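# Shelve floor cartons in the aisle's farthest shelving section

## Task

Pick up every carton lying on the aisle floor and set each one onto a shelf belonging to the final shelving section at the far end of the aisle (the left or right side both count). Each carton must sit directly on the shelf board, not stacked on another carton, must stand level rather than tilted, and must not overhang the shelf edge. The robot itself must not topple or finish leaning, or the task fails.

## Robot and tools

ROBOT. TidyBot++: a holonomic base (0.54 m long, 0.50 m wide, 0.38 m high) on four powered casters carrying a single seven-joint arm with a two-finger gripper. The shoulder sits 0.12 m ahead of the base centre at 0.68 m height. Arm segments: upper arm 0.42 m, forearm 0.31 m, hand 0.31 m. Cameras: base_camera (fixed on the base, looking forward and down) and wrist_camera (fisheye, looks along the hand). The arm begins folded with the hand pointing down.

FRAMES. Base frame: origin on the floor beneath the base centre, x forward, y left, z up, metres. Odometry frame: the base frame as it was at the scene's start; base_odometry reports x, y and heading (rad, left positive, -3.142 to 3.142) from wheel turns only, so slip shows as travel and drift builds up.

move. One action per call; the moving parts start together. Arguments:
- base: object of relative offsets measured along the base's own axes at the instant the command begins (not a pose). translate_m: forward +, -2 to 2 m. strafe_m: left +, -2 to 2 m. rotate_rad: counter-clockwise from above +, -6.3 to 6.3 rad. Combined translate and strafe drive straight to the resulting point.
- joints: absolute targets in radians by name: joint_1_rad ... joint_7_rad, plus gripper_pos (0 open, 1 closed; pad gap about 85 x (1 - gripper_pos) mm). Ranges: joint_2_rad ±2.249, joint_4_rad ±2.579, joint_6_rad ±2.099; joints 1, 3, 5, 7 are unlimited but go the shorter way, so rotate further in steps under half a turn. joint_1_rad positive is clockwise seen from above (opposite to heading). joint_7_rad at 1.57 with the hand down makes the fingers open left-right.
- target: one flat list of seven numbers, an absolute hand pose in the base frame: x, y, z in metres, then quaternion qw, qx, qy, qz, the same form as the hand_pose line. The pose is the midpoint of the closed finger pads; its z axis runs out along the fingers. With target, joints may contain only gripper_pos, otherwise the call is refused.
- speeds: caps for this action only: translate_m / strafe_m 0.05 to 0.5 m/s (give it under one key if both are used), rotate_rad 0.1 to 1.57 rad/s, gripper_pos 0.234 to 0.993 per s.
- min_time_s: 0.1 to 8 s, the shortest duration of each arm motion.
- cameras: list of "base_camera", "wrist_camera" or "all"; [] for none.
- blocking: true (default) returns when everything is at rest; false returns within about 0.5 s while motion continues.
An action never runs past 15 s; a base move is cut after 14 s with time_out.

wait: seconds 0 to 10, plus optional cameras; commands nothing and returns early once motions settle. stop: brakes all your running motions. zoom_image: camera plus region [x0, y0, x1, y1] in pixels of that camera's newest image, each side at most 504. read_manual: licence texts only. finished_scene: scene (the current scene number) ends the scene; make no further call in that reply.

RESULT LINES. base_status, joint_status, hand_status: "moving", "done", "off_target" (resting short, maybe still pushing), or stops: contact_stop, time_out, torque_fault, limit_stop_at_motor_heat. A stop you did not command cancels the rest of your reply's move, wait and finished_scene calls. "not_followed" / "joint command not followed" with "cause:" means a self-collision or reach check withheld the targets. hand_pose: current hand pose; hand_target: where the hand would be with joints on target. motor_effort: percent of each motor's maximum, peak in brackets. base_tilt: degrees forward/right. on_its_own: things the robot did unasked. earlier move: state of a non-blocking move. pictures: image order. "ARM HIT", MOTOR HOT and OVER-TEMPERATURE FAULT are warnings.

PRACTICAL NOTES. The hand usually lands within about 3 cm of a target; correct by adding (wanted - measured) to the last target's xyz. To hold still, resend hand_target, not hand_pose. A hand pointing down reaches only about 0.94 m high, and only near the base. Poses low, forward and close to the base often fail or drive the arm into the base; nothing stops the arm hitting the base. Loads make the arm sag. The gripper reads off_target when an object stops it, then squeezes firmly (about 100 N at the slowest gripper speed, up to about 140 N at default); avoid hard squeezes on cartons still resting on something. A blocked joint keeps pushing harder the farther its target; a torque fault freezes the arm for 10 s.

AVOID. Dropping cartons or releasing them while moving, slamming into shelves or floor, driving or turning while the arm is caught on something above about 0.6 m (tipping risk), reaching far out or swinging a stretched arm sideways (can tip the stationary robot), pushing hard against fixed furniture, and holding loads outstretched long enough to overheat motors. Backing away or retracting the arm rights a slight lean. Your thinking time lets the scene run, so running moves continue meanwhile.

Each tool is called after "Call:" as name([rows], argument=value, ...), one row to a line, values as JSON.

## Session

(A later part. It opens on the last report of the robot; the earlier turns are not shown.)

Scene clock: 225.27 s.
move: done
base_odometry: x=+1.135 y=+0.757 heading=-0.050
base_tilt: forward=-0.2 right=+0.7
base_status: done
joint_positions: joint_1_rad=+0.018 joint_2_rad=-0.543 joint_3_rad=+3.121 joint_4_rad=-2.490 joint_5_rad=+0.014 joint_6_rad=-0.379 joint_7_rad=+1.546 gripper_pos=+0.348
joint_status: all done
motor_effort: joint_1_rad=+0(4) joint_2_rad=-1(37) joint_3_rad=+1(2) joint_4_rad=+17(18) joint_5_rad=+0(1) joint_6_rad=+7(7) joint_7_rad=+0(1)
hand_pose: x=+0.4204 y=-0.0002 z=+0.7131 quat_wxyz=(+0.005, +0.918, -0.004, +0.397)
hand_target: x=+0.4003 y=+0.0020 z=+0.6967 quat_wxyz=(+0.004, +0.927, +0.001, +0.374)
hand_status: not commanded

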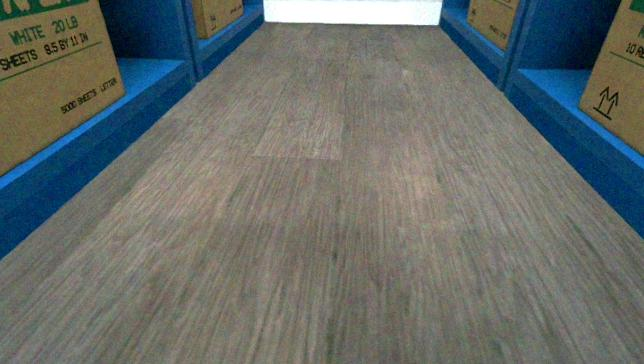

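Call:
move(base={"translate_m": 1.335, "strafe_m": -0.1, "rotate_rad": -0.025}, cameras=["base_camera"])

Call:
move(joints={"joint_1_rad": -1.535}, min_time_s=2.3, cameras=["wrist_camera"])

Scene clock: 232.30 s.
move: done
base_odometry: x=+2.463 y=+0.590 heading=-0.075
base_tilt: forward=-0.2 right=+0.7
base_status: done
joint_positions: joint_1_rad=+0.021 joint_2_rad=-0.552 joint_3_rad=+3.121 joint_4_rad=-2.493 joint_5_rad=+0.014 joint_6_rad=-0.385 joint_7_rad=+1.546 gripper_pos=+0.348
joint_status: not commanded
motor_effort: joint_1_rad=+0(1) joint_2_rad=-1(2) joint_3_rad=+1(2) joint_4_rad=+17(18) joint_5_rad=+0(1) joint_6_rad=+7(7) joint_7_rad=+0(1)
hand_pose: x=+0.4180 y=-0.0010 z=+0.7129 quat_wxyz=(+0.006, +0.918, -0.006, +0.397)
hand_target: x=+0.4003 y=+0.0020 z=+0.6967 quat_wxyz=(+0.004, +0.927, +0.001, +0.374)
hand_status: not commanded

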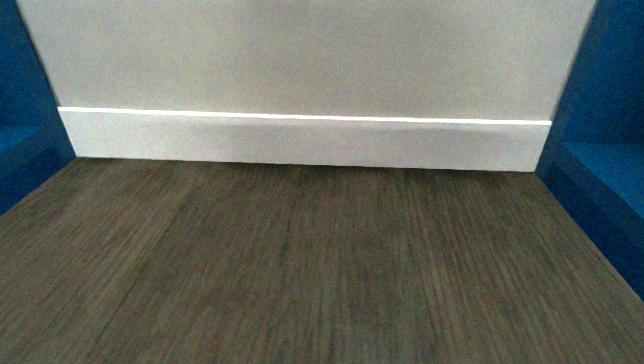

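Scene clock: 235.10 s.
move: done
base_odometry: x=+2.463 y=+0.590 heading=-0.075
base_tilt: forward=-0.1 right=+0.7
base_status: not commanded
joint_positions: joint_1_rad=-1.524 joint_2_rad=-0.552 joint_3_rad=+3.121 joint_4_rad=-2.493 joint_5_rad=+0.014 joint_6_rad=-0.385 joint_7_rad=+1.546 gripper_pos=+0.348
joint_status: all done
motor_effort: joint_1_rad=+0(2) joint_2_rad=+0(1) joint_3_rad=+1(1) joint_4_rad=+17(17) joint_5_rad=+0(1) joint_6_rad=+6(7) joint_7_rad=+0(1)
hand_pose: x=+0.1279 y=+0.2989 z=+0.7129 quat_wxyz=(-0.273, +0.661, +0.636, +0.288)
hand_target: x=+0.1186 y=+0.2813 z=+0.6967 quat_wxyz=(-0.261, +0.657, +0.655, +0.268)
hand_status: not commanded
wrist_camera: T_world_to_cam=[[0.99815, -0.06074, 0.00127, -0.11064], [-0.04118, -0.69171, -0.721, 0.78161], [0.04467, 0.71962, -0.69293, 0.41201]] pos_world=[0.12422, 0.23744, 0.84918]

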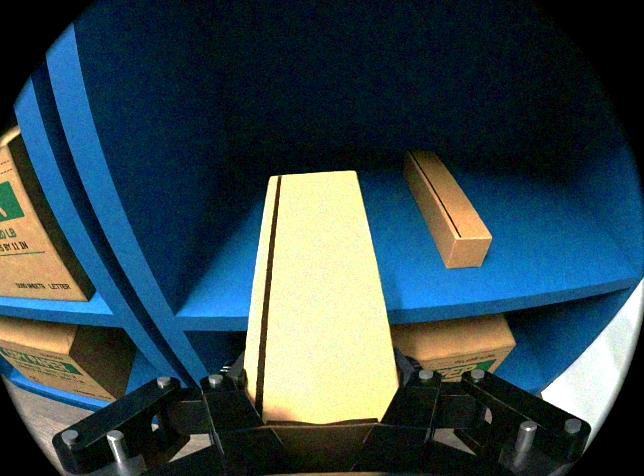

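Call:
move(joints={"joint_2_rad": 0.610, "joint_4_rad": -1.853, "joint_6_rad": 0.167}, min_time_s=3.2, cameras=["wrist_camera"])

Call:
move(joints={"joint_2_rad": 0.622, "joint_6_rad": 0.175}, min_time_s=0.6)

Call:
move(joints={"joint_2_rad": 0.632, "joint_6_rad": 0.180}, min_time_s=0.6)

Call:
move(joints={"joint_2_rad": 0.639, "joint_6_rad": 0.184}, min_time_s=0.6)

Scene clock: 248.23 s.
move: done
base_odometry: x=+2.463 y=+0.590 heading=-0.075
base_tilt: forward=-0.2 right=+0.7
base_status: not commanded
joint_positions: joint_1_rad=-1.524 joint_2_rad=+0.578 joint_3_rad=+3.121 joint_4_rad=-1.886 joint_5_rad=+0.014 joint_6_rad=+0.120 joint_7_rad=+1.546 gripper_pos=+0.348
joint_status: all done
motor_effort: joint_1_rad=+0(0) joint_2_rad=-32(34) joint_3_rad=+0(1) joint_4_rad=+13(18) joint_5_rad=+0(1) joint_6_rad=+6(8) joint_7_rad=+0(1)
hand_pose: x=+0.1353 y=+0.6493 z=+0.5723 quat_wxyz=(-0.276, +0.666, +0.637, +0.273)
hand_target: x=+0.1264 y=+0.6711 z=+0.5758 quat_wxyz=(-0.292, +0.652, +0.637, +0.288)
hand_status: not commanded
wrist_camera: T_world_to_cam=[[0.99817, -0.05536, -0.02439, -0.08535], [-0.05635, -0.70415, -0.70782, 0.92548], [0.02201, 0.7079, -0.70598, 0.08021]] pos_world=[0.13557, 0.59017, 0.70961]

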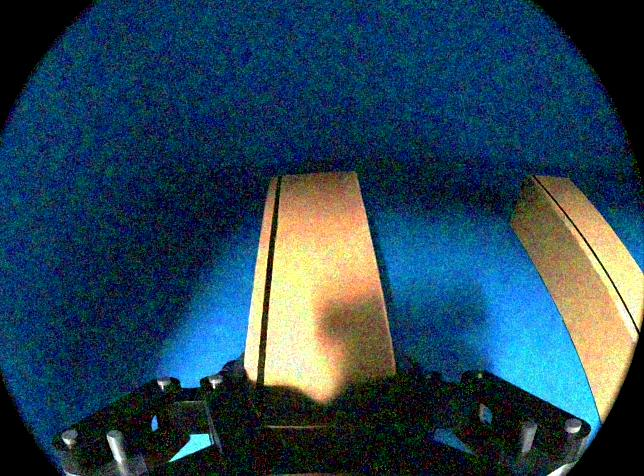

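Scene clock: 249.13 s.
move: done
base_odometry: x=+2.463 y=+0.590 heading=-0.075
base_tilt: forward=-0.2 right=+0.7
base_status: not commanded
joint_positions: joint_1_rad=-1.524 joint_2_rad=+0.580 joint_3_rad=+3.121 joint_4_rad=-1.886 joint_5_rad=+0.014 joint_6_rad=+0.130 joint_7_rad=+1.546 gripper_pos=+0.348
joint_status: all done
motor_effort: joint_1_rad=+0(0) joint_2_rad=-32(33) joint_3_rad=-1(1) joint_4_rad=+13(13) joint_5_rad=+1(1) joint_6_rad=+7(7) joint_7_rad=+0(0)
hand_pose: x=+0.1354 y=+0.6513 z=+0.5731 quat_wxyz=(-0.279, +0.665, +0.636, +0.276)
hand_target: x=+0.1265 y=+0.6714 z=+0.5696 quat_wxyz=(-0.291, +0.653, +0.638, +0.287)
hand_status: not commanded
pictures: none

Scene clock: 250.00 s.
move: done
base_odometry: x=+2.463 y=+0.590 heading=-0.075
base_tilt: forward=-0.2 right=+0.6
base_status: not commanded
joint_positions: joint_1_rad=-1.524 joint_2_rad=+0.590 joint_3_rad=+3.121 joint_4_rad=-1.886 joint_5_rad=+0.014 joint_6_rad=+0.135 joint_7_rad=+1.546 gripper_pos=+0.348
joint_status: all done
motor_effort: joint_1_rad=+0(0) joint_2_rad=-33(33) joint_3_rad=-1(1) joint_4_rad=+13(13) joint_5_rad=+0(1) joint_6_rad=+6(7) joint_7_rad=+0(1)
hand_pose: x=+0.1353 y=+0.6513 z=+0.5679 quat_wxyz=(-0.277, +0.665, +0.637, +0.274)
hand_target: x=+0.1265 y=+0.6713 z=+0.5641 quat_wxyz=(-0.289, +0.654, +0.639, +0.285)
hand_status: not commanded
pictures: none

Scene clock: 250.90 s.
move: done
base_odometry: x=+2.463 y=+0.590 heading=-0.075
base_tilt: forward=-0.2 right=+0.7
base_status: not commanded
joint_positions: joint_1_rad=-1.524 joint_2_rad=+0.596 joint_3_rad=+3.121 joint_4_rad=-1.886 joint_5_rad=+0.014 joint_6_rad=+0.139 joint_7_rad=+1.546 gripper_pos=+0.348
joint_status: all done
motor_effort: joint_1_rad=+0(0) joint_2_rad=-33(34) joint_3_rad=+0(1) joint_4_rad=+12(13) joint_5_rad=+1(1) joint_6_rad=+6(7) joint_7_rad=+0(0)
hand_pose: x=+0.1353 y=+0.6515 z=+0.5647 quat_wxyz=(-0.277, +0.666, +0.637, +0.273)
hand_target: x=+0.1265 y=+0.6713 z=+0.5603 quat_wxyz=(-0.288, +0.654, +0.639, +0.284)
hand_status: not commanded
pictures: none

Call:
move(joints={"joint_2_rad": 0.645, "joint_6_rad": 0.186}, min_time_s=0.6)

Call:
move(joints={"joint_2_rad": 0.651}, min_time_s=0.6)

Call:
move(joints={"joint_2_rad": 0.656}, min_time_s=0.6)

Scene clock: 253.87 s.
move: done
base_odometry: x=+2.463 y=+0.590 heading=-0.075
base_tilt: forward=-0.2 right=+0.6
base_status: not commanded
joint_positions: joint_1_rad=-1.524 joint_2_rad=+0.598 joint_3_rad=+3.121 joint_4_rad=-1.885 joint_5_rad=+0.014 joint_6_rad=+0.142 joint_7_rad=+1.546 gripper_pos=+0.348
joint_status: all done
motor_effort: joint_1_rad=+0(0) joint_2_rad=-32(33) joint_3_rad=-1(1) joint_4_rad=+12(13) joint_5_rad=+0(1) joint_6_rad=+6(7) joint_7_rad=+0(0)
hand_pose: x=+0.1353 y=+0.6523 z=+0.5644 quat_wxyz=(-0.277, +0.666, +0.637, +0.274)
hand_target: x=+0.1265 y=+0.6710 z=+0.5567 quat_wxyz=(-0.287, +0.655, +0.639, +0.283)
hand_status: not commanded
pictures: none

Scene clock: 254.77 s.
move: done
base_odometry: x=+2.463 y=+0.590 heading=-0.075
base_tilt: forward=-0.2 right=+0.7
base_status: not commanded
joint_positions: joint_1_rad=-1.524 joint_2_rad=+0.600 joint_3_rad=+3.121 joint_4_rad=-1.883 joint_5_rad=+0.014 joint_6_rad=+0.143 joint_7_rad=+1.546 gripper_pos=+0.348
joint_status: all done
motor_effort: joint_1_rad=+0(0) joint_2_rad=-31(33) joint_3_rad=+0(1) joint_4_rad=+12(13) joint_5_rad=+1(1) joint_6_rad=+6(6) joint_7_rad=+0(1)
hand_pose: x=+0.1354 y=+0.6531 z=+0.5641 quat_wxyz=(-0.277, +0.665, +0.636, +0.274)
hand_target: x=+0.1265 y=+0.6702 z=+0.5527 quat_wxyz=(-0.285, +0.656, +0.640, +0.281)
hand_status: not commanded
pictures: none

Scene clock: 255.67 s.
move: done
base_odometry: x=+2.463 y=+0.590 heading=-0.075
base_tilt: forward=-0.2 right=+0.7
base_status: not commanded
joint_positions: joint_1_rad=-1.524 joint_2_rad=+0.602 joint_3_rad=+3.121 joint_4_rad=-1.882 joint_5_rad=+0.014 joint_6_rad=+0.144 joint_7_rad=+1.546 gripper_pos=+0.348
joint_status: all done
motor_effort: joint_1_rad=+0(0) joint_2_rad=-31(32) joint_3_rad=-1(1) joint_4_rad=+12(12) joint_5_rad=+0(1) joint_6_rad=+6(6) joint_7_rad=+0(1)
hand_pose: x=+0.1354 y=+0.6539 z=+0.5639 quat_wxyz=(-0.278, +0.665, +0.636, +0.274)
hand_target: x=+0.1265 y=+0.6695 z=+0.5493 quat_wxyz=(-0.284, +0.656, +0.641, +0.279)
hand_status: not commanded
pictures: none

Call:
move(joints={"gripper_pos": 0.1}, speeds={"gripper_pos": 0.3})

Call:
move(joints={"joint_2_rad": -0.57, "joint_4_rad": -2.515, "joint_6_rad": -0.43}, min_time_s=2.5, cameras=["wrist_camera"])

Scene clock: 260.90 s.
move: done
base_odometry: x=+2.463 y=+0.590 heading=-0.075
base_tilt: forward=-0.2 right=+0.6
base_status: not commanded
joint_positions: joint_1_rad=-1.525 joint_2_rad=+0.608 joint_3_rad=+3.121 joint_4_rad=-1.879 joint_5_rad=+0.014 joint_6_rad=+0.148 joint_7_rad=+1.546 gripper_pos=+0.100
joint_status: all done
motor_effort: joint_1_rad=+0(0) joint_2_rad=-32(33) joint_3_rad=+0(1) joint_4_rad=+12(12) joint_5_rad=+0(1) joint_6_rad=+6(6) joint_7_rad=+0(1)
hand_pose: x=+0.1347 y=+0.6550 z=+0.5614 quat_wxyz=(-0.278, +0.665, +0.637, +0.274)
hand_target: x=+0.1265 y=+0.6695 z=+0.5493 quat_wxyz=(-0.284, +0.656, +0.641, +0.279)
hand_status: not commanded
pictures: none

Scene clock: 263.70 s.
move: done
base_odometry: x=+2.463 y=+0.590 heading=-0.075
base_tilt: forward=-0.2 right=+0.7
base_status: not commanded
joint_positions: joint_1_rad=-1.525 joint_2_rad=-0.548 joint_3_rad=+3.121 joint_4_rad=-2.488 joint_5_rad=+0.014 joint_6_rad=-0.378 joint_7_rad=+1.546 gripper_pos=+0.100
joint_status: all done
motor_effort: joint_1_rad=+0(1) joint_2_rad=+0(35) joint_3_rad=+1(1) joint_4_rad=+17(18) joint_5_rad=+1(1) joint_6_rad=+6(7) joint_7_rad=+0(1)
hand_pose: x=+0.1275 y=+0.3019 z=+0.7158 quat_wxyz=(-0.275, +0.660, +0.636, +0.291)
hand_target: x=+0.1186 y=+0.2813 z=+0.6967 quat_wxyz=(-0.261, +0.657, +0.655, +0.268)
hand_status: not commanded
wrist_camera: T_world_to_cam=[[0.99824, -0.05934, 0.00095, -0.11031], [-0.04008, -0.68585, -0.72664, 0.78781], [0.04377, 0.72532, -0.68702, 0.40596]] pos_world=[0.12392, 0.23932, 0.85146]

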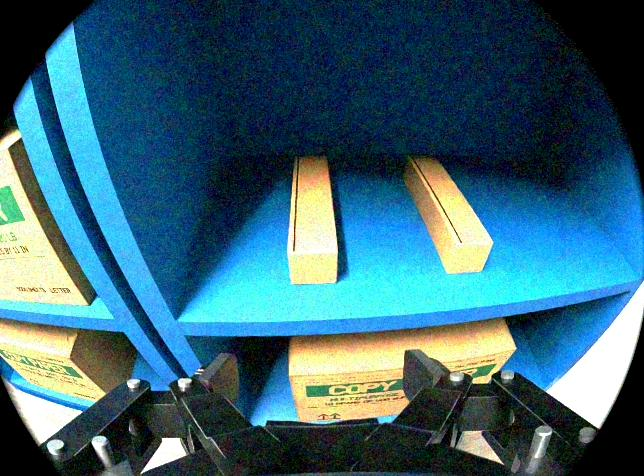

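Call:
finished_scene(scene=2)

The scene is finished: the task was done.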